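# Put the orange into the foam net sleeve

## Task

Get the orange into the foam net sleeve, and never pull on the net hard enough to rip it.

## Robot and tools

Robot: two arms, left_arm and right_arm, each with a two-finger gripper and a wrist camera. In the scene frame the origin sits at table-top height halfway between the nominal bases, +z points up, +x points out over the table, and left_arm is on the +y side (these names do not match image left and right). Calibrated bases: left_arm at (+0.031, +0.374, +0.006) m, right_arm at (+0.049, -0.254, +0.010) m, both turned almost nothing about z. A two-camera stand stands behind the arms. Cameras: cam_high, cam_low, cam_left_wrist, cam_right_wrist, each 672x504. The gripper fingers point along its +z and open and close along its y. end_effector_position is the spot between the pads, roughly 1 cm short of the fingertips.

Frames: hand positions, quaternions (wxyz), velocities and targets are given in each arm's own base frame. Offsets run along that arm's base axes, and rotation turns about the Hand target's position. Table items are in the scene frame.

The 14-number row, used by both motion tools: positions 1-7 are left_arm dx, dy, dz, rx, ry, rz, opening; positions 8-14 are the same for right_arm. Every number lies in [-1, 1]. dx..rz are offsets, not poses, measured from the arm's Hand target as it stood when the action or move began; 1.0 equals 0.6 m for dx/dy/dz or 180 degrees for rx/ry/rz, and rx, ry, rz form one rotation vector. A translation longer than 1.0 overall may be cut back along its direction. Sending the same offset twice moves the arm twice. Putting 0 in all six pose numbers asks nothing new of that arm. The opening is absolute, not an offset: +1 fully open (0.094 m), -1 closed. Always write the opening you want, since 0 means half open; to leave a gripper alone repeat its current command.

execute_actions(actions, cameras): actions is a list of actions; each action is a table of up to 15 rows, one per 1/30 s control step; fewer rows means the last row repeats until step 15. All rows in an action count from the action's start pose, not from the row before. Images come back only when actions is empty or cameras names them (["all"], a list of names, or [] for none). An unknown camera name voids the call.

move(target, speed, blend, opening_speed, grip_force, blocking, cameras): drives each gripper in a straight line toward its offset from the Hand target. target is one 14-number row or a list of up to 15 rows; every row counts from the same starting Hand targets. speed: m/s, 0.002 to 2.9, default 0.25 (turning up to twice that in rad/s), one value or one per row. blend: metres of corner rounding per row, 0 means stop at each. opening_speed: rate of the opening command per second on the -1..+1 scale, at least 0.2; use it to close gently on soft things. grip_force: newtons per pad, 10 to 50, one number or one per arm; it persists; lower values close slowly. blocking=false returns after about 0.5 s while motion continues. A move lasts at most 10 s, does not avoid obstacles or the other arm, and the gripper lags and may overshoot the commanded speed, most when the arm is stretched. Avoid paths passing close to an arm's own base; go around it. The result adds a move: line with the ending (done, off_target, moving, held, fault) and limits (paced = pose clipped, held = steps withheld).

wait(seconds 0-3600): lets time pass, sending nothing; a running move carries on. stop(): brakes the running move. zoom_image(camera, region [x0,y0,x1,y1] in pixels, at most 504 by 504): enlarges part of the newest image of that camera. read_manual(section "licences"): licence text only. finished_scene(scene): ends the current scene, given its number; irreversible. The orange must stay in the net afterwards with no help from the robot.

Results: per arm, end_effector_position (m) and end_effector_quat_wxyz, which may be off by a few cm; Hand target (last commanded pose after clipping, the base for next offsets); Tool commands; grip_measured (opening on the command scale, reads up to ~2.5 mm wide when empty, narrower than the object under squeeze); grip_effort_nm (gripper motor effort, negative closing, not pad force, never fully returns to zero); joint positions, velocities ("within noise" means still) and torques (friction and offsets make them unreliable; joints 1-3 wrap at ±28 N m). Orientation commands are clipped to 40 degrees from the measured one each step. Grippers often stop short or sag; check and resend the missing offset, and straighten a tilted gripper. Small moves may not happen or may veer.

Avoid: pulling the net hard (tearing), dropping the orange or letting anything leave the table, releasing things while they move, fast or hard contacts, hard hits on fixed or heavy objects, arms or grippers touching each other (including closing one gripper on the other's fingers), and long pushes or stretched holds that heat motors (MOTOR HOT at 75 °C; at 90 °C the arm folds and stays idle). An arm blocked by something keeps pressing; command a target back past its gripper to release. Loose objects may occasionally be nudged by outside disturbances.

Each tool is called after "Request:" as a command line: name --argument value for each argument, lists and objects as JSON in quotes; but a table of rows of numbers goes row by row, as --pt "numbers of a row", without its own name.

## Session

Request:
execute_actions --actions '[]'

Scene clock: 0.00 s.
left_arm: end_effector_position=(+0.3409, -0.2570, +0.2977) grip_measured=-0.984 grip_effort_nm=n/a end_effector_quat_wxyz=(+0.707, +0.629, +0.314, -0.079) | right_arm: end_effector_position=(+0.3263, +0.2403, +0.2982) grip_measured=-0.987 grip_effort_nm=n/a end_effector_quat_wxyz=(+0.309, -0.063, +0.696, +0.645)
Joint positions: left_arm=[-0.322 1.431 0.866 0.582 0.897 0.983 0.001] | right_arm=[0.283 1.355 0.792 0.601 -0.931 1.064 0.001]
Joint velocities: left_arm=[0.017 -0.012 -0.007 -0.154 -0.007 0.007 0] | right_arm=[within noise]
Joint torques (N m): no reading
Heat: left arm: 31 °C; right arm: 32 °C.
Hand target: left_arm +0.3417, -0.2565, +0.2995; +0.707, +0.629, +0.314, -0.078 | right_arm +0.3265, +0.2397, +0.3053; +0.318, -0.068, +0.691, +0.646
Tool commands: left_gripper/opening=-1.0 right_gripper/opening=-1.0

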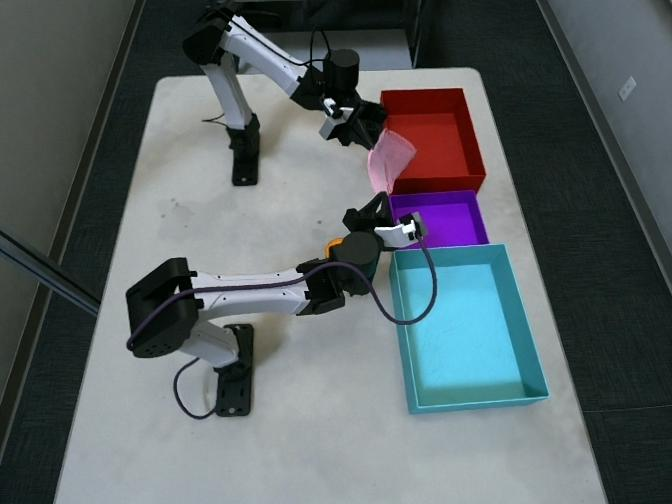

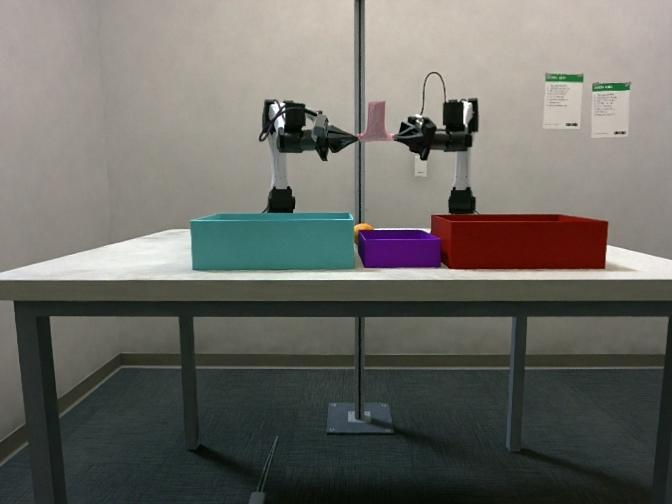

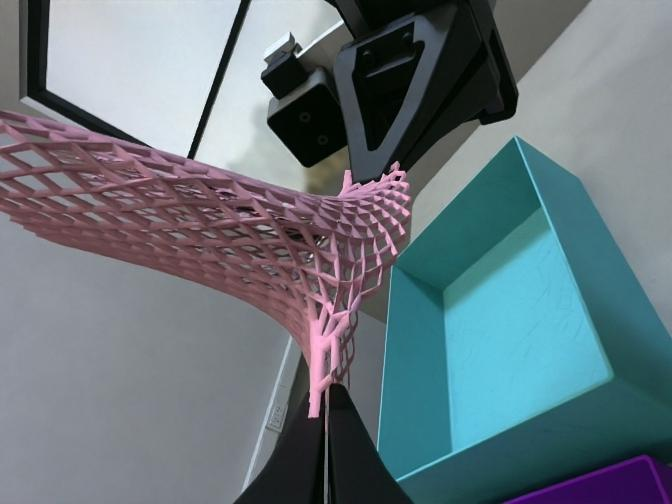

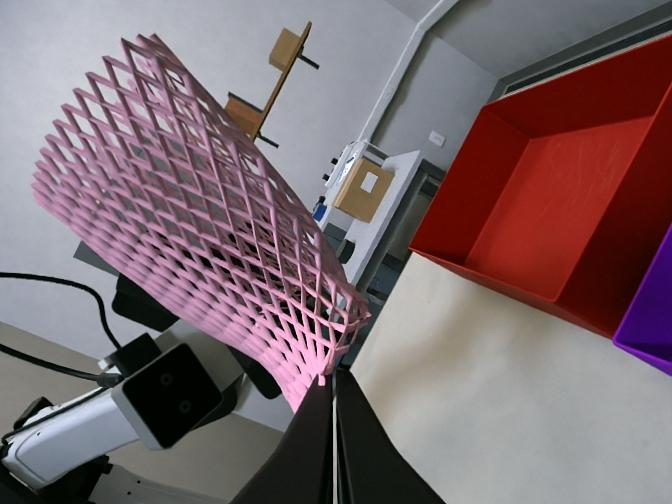

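Request:
move --target '[-0.123,-0.05,-0.275,0.183,0.066,0,-1,-0.128,-0.012,-0.287,-0.183,0.068,0,-1]' --speed 0.2 --cameras '["cam_left_wrist","cam_right_wrist","cam_high"]'

Scene clock: 13.57 s.
left_arm: end_effector_position=(+0.2694, -0.2898, +0.1478) grip_measured=-0.984 grip_effort_nm=-0.84 end_effector_quat_wxyz=(+0.482, +0.785, +0.386, -0.052) | right_arm: end_effector_position=(+0.2528, +0.2350, +0.1383) grip_measured=-0.987 grip_effort_nm=-0.71 end_effector_quat_wxyz=(+0.212, -0.087, +0.869, +0.438)
Joint positions: left_arm=[-0.604 1.383 0.788 -0.058 0.513 1.366 0.001] | right_arm=[0.444 1.221 0.645 -0.138 -0.637 0.545 0.001]
Joint torques (N m): left_arm=[-0.46 -4.66 6.23 1.75 -0.01 0.02] | right_arm=[0.81 -5.2 5.24 1.52 -0.01 -0.17]
Heat: left arm: 34 °C; right arm: 33 °C.
Hand target: left_arm +0.2678, -0.2866, +0.1345; +0.464, +0.792, +0.394, -0.050 | right_arm +0.2498, +0.2324, +0.1331; +0.211, -0.087, +0.875, +0.427
Off the commanded pose: left_arm 0.014 m, 2 deg | right_arm 0.007 m, 1 deg.
move: off_target (left_arm)
Images, in order (width x height): cam_high 672x504, cam_left_wrist 672x504, cam_right_wrist 672x504.

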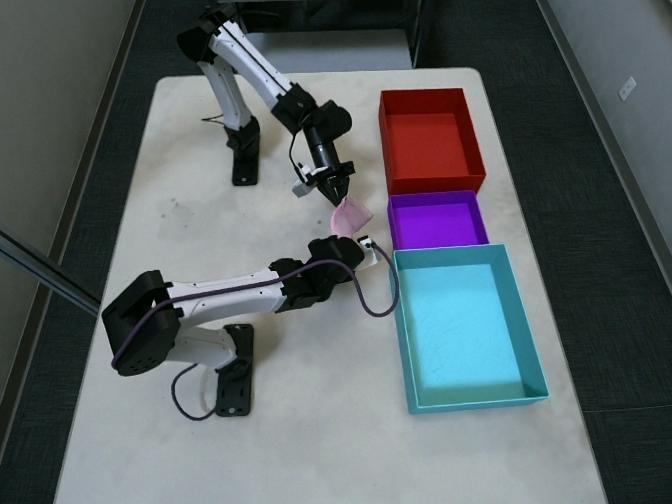

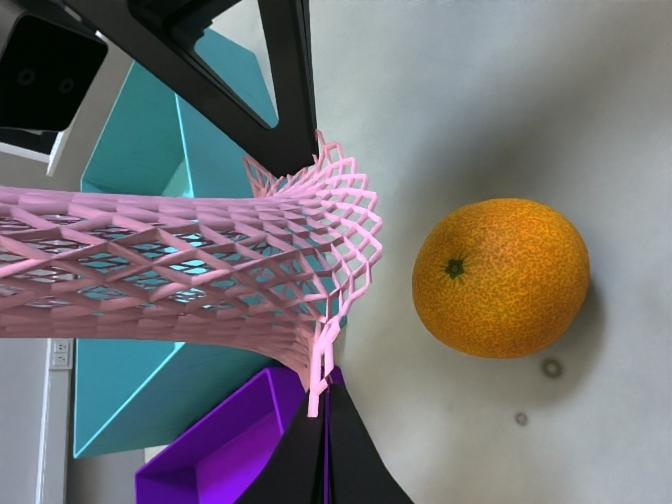

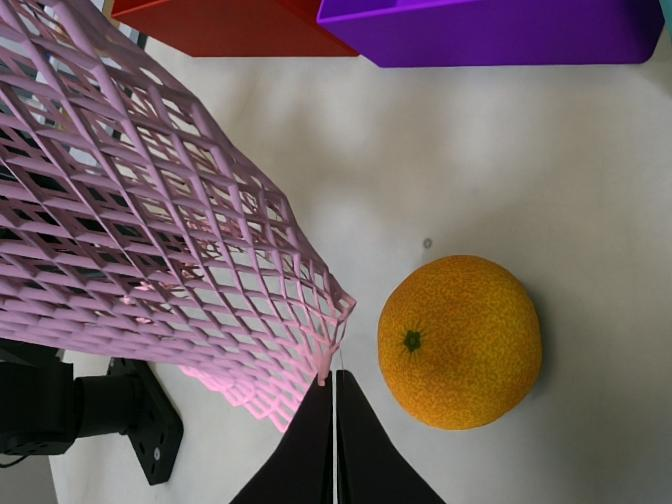

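Request:
move --target '[-0.01,-0.006,-0.126,0,0,0,-1,-0.007,-0.013,-0.125,0,0,0,-1]' --speed 0.12 --cameras '["cam_low","cam_left_wrist","cam_right_wrist"]'

Request:
zoom_image --camera "cam_low" --region '[310, 140, 410, 260]'

Scene clock: 31.03 s.
left_arm: end_effector_position=(+0.2638, -0.2942, +0.0709) grip_measured=-0.984 grip_effort_nm=-0.84 end_effector_quat_wxyz=(+0.479, +0.790, +0.381, -0.051) | right_arm: end_effector_position=(+0.2448, +0.2279, +0.0627) grip_measured=-0.987 grip_effort_nm=-0.71 end_effector_quat_wxyz=(+0.209, -0.090, +0.874, +0.430)
Joint positions: left_arm=[-0.629 1.565 0.595 0.313 0.495 1.366 0.001] | right_arm=[0.435 1.38 0.423 0.218 -0.636 0.519 0.001]
Joint torques (N m): left_arm=[-0.43 -5.18 4.86 1.92 -0.01 -0.14] | right_arm=[-0.46 -3.84 4.16 1.82 -0.19 -0.11]
Heat: left arm: 35 °C; right arm: 34 °C.
Hand target: left_arm +0.2618, -0.2901, +0.0587; +0.464, +0.792, +0.394, -0.050 | right_arm +0.2456, +0.2247, +0.0582; +0.211, -0.087, +0.875, +0.427
Off the commanded pose: left_arm 0.013 m, 2 deg | right_arm 0.006 m, 1 deg.
move: off_target (left_arm)

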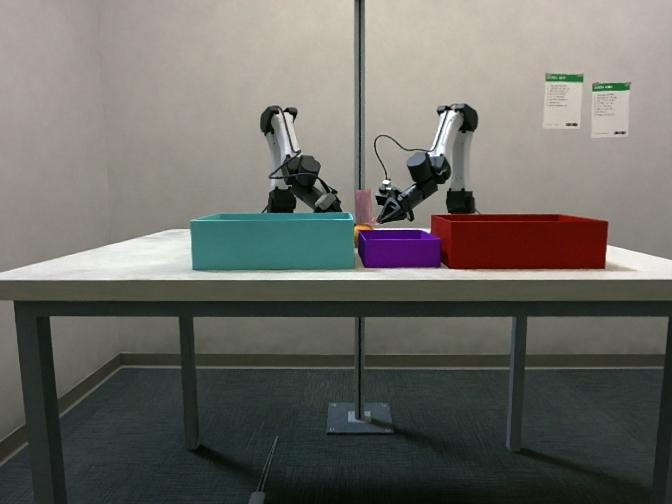

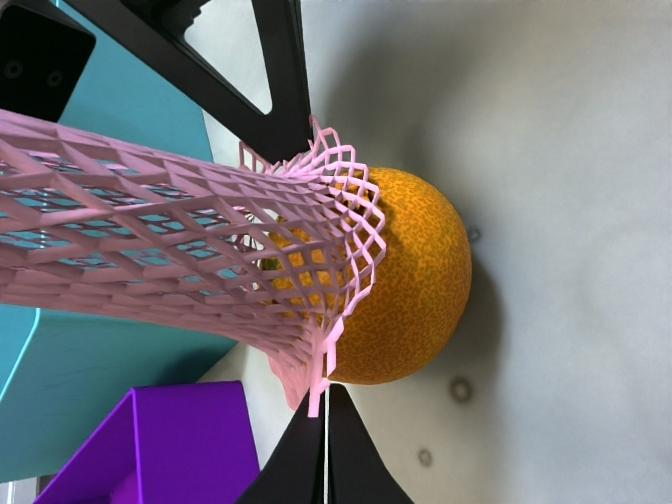

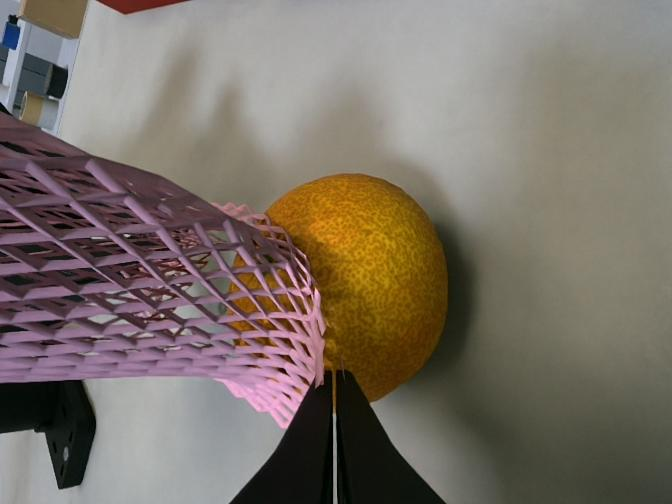

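Scaled by 4.200 from the camera's image (finer frame: 960x720).

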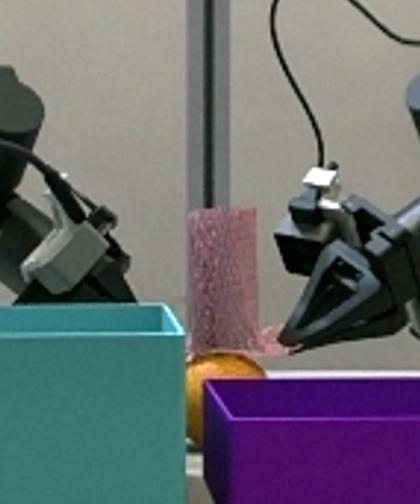

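Request:
move --pt "0.015 0 0.018 0 0 0 -1 0.018 0 0.018 0 0 0 -1" --pt "0.011 0.004 -0.064 0 0 0 -1 0.016 -0.004 -0.062 0 0 0 -1" --speed 0.08 --blend 0.004 --cameras '["cam_low","cam_left_wrist","cam_right_wrist"]'

Request:
zoom_image --camera "cam_low" --region '[310, 140, 410, 260]'

Scene clock: 45.40 s.
left_arm: end_effector_position=(+0.2749, -0.2960, +0.0413) grip_measured=-0.985 grip_effort_nm=-0.81 end_effector_quat_wxyz=(+0.492, +0.783, +0.379, -0.042) | right_arm: end_effector_position=(+0.2578, +0.2254, +0.0284) grip_measured=-0.987 grip_effort_nm=-0.68 end_effector_quat_wxyz=(+0.216, -0.089, +0.871, +0.432)
Joint positions: left_arm=[-0.614 1.718 0.556 0.539 0.5 1.366 0.001] | right_arm=[0.402 1.586 0.387 0.461 -0.658 0.498 0.001]
Joint torques (N m): left_arm=[0.27 -4.94 3.95 1.64 0.1 -0.01] | right_arm=[-0.01 -4.18 3.3 1.71 -0.2 -0.14]
Heat: left arm: 35 °C; right arm: 34 °C.
Hand target: left_arm +0.2684, -0.2878, +0.0205; +0.464, +0.792, +0.394, -0.050 | right_arm +0.2552, +0.2223, +0.0210; +0.211, -0.087, +0.875, +0.427
Off the commanded pose: left_arm 0.023 m, 4 deg | right_arm 0.008 m, 1 deg.
move: off_target (left_arm)

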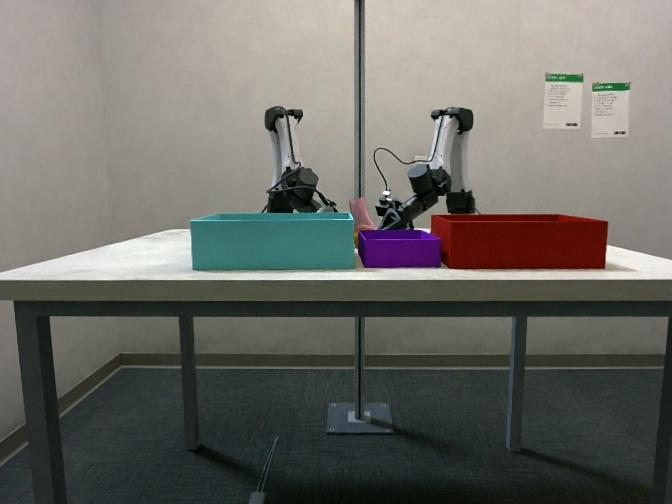

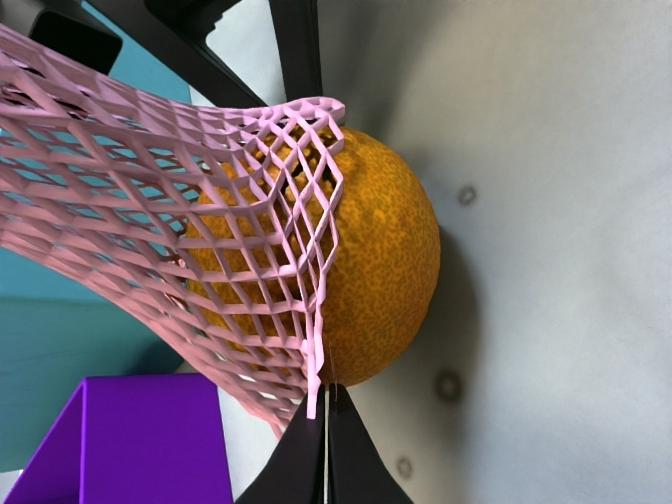

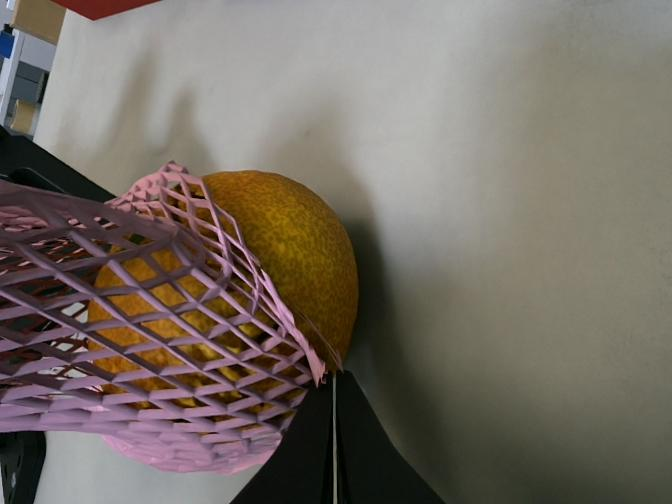

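Scaled by 4.200 from the camera's image (finer frame: 960x720).

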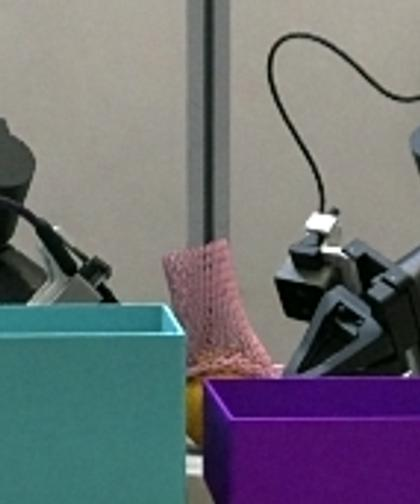

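Request:
move --target '[0.006,-0.002,-0.042,0,0,0,-1,0.01,0.004,-0.02,0,0,0,-1]' --speed 0.06 --cameras '["cam_low","cam_left_wrist","cam_right_wrist"]'

Scene clock: 50.90 s.
left_arm: end_effector_position=(+0.2814, -0.2955, +0.0163) grip_measured=-0.985 grip_effort_nm=-0.79 end_effector_quat_wxyz=(+0.493, +0.781, +0.382, -0.039) | right_arm: end_effector_position=(+0.2613, +0.2261, +0.0141) grip_measured=-0.987 grip_effort_nm=-0.67 end_effector_quat_wxyz=(+0.212, -0.087, +0.872, +0.433)
Joint positions: left_arm=[-0.604 1.842 0.546 0.675 0.5 1.366 0.001] | right_arm=[0.399 1.675 0.387 0.541 -0.662 0.498 0.001]
Joint torques (N m): left_arm=[-0.32 -5.39 3.55 1.58 0.13 0.03] | right_arm=[0.27 -4.55 3.71 1.7 -0.15 -0.15]
Heat: left arm: 35 °C; right arm: 34 °C.
Hand target: left_arm +0.2721, -0.2890, -0.0047; +0.464, +0.792, +0.394, -0.050 | right_arm +0.2612, +0.2247, +0.0090; +0.211, -0.087, +0.875, +0.427
Off the commanded pose: left_arm 0.024 m, 4 deg | right_arm 0.005 m, 1 deg.
move: off_target (left_arm)

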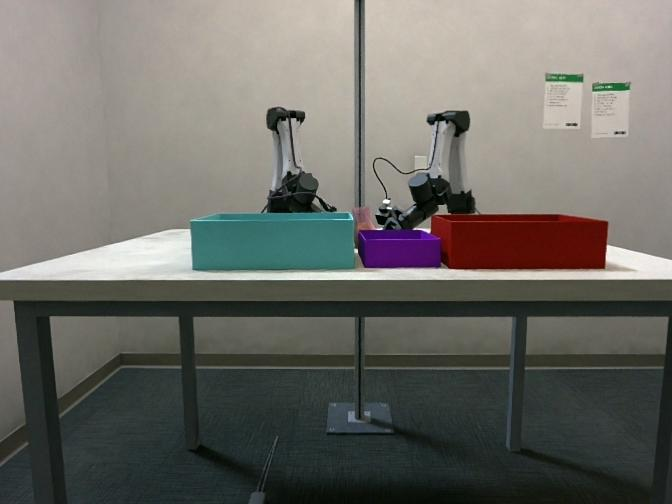

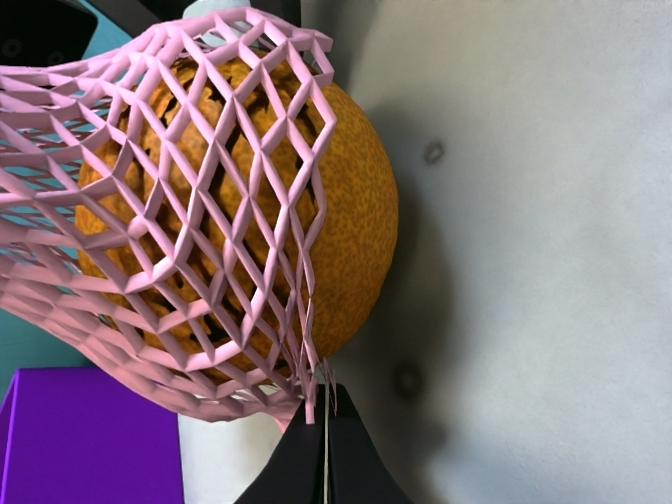

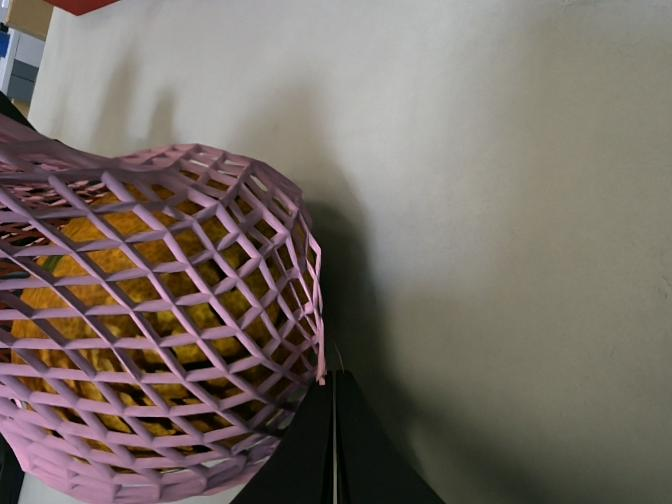

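Same as before; release, then retreat.

Request:
move --target '[0.012,-0.008,0.03,0,0,0,-0.72,0,0,0.008,0,0,0,-0.72]' --speed 0.05 --opening_speed 0.4 --cameras '["cam_left_wrist","cam_right_wrist"]'

Request:
move --target '[-0.045,0.13,0.093,0,0,0,-0.72,-0.05,-0.132,0.09,0,0,0,-0.72]' --speed 0.08 --cameras '["cam_left_wrist","cam_right_wrist"]'

Scene clock: 59.53 s.
left_arm: end_effector_position=(+0.2782, -0.2933, +0.0111) grip_measured=-0.722 grip_effort_nm=0.11 end_effector_quat_wxyz=(+0.469, +0.788, +0.396, -0.053) | right_arm: end_effector_position=(+0.2593, +0.2254, +0.0119) grip_measured=-0.722 grip_effort_nm=0.11 end_effector_quat_wxyz=(+0.206, -0.085, +0.874, +0.431)
Joint positions: left_arm=[-0.604 1.827 0.571 0.571 0.5 1.366 0.013] | right_arm=[0.399 1.675 0.387 0.527 -0.662 0.498 0.013]
Joint torques (N m): left_arm=[-0.31 -8.69 5.82 1.56 0.15 0.02] | right_arm=[0.28 -7.1 4.12 1.53 -0.16 -0.14]
Heat: left arm: 34 °C; right arm: 34 °C.
Hand target: left_arm +0.2793, -0.2937, +0.0133; +0.464, +0.792, +0.394, -0.050 | right_arm +0.2612, +0.2247, +0.0139; +0.211, -0.087, +0.875, +0.427
Off the commanded pose: left_arm 0.003 m, 1 deg | right_arm 0.003 m, 1 deg.
move: done

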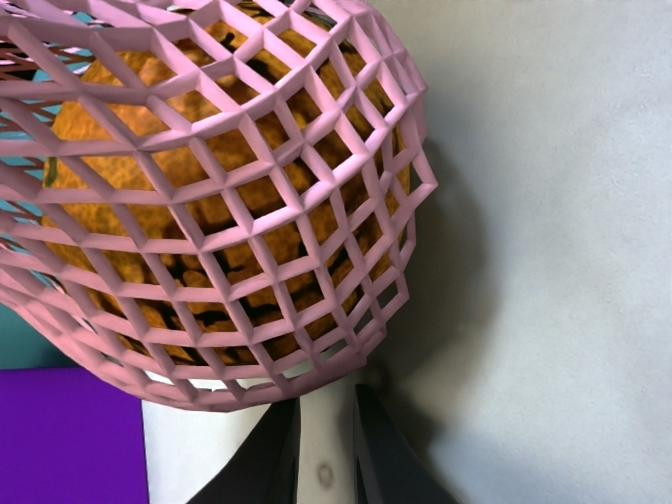

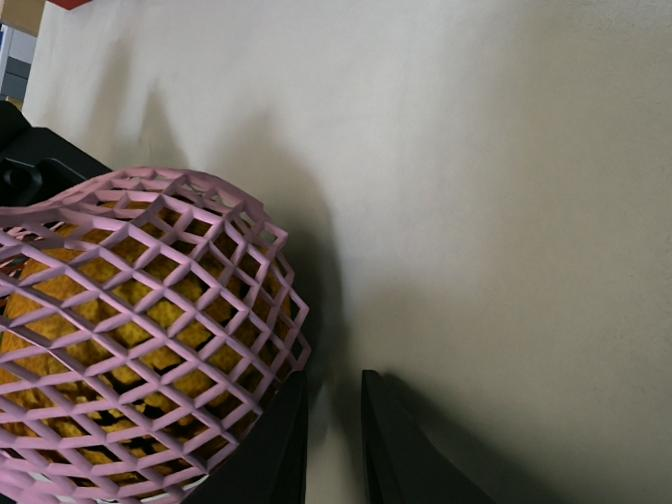

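Scene clock: 61.83 s.
left_arm: end_effector_position=(+0.2553, -0.2173, +0.0681) grip_measured=-0.722 grip_effort_nm=0.10 end_effector_quat_wxyz=(+0.463, +0.790, +0.398, -0.048) | right_arm: end_effector_position=(+0.2255, +0.1451, +0.0584) grip_measured=-0.722 grip_effort_nm=0.11 end_effector_quat_wxyz=(+0.201, -0.079, +0.880, +0.423)
Joint positions: left_arm=[-0.387 1.373 0.479 0.105 0.646 1.546 0.013] | right_arm=[0.057 1.221 0.384 -0.201 -0.862 0.127 0.013]
Joint torques (N m): left_arm=[0.51 -5.85 5.68 1.54 0.41 0.05] | right_arm=[-0.2 -3.64 7.02 1.13 -0.52 -0.17]
Heat: left arm: 34 °C; right arm: 34 °C.
Hand target: left_arm +0.2522, -0.2158, +0.0689; +0.464, +0.792, +0.394, -0.050 | right_arm +0.2312, +0.1455, +0.0677; +0.211, -0.087, +0.875, +0.427
Off the commanded pose: left_arm 0.004 m, 1 deg | right_arm 0.011 m, 2 deg.
move: off_target (right_arm)

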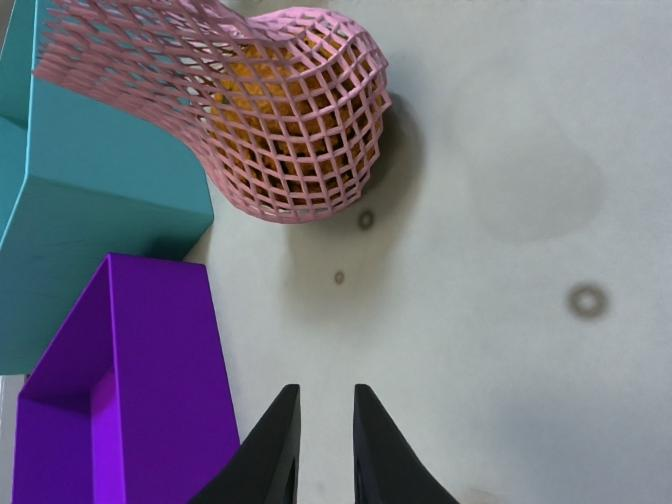

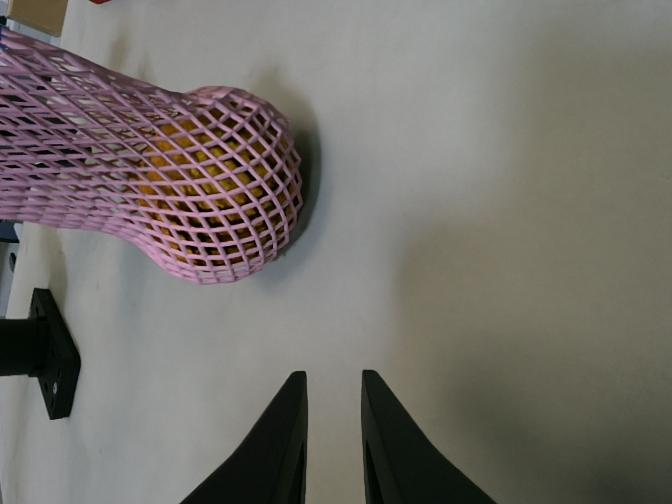

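Request:
finished_scene --scene 2

The scene is finished: the task was done.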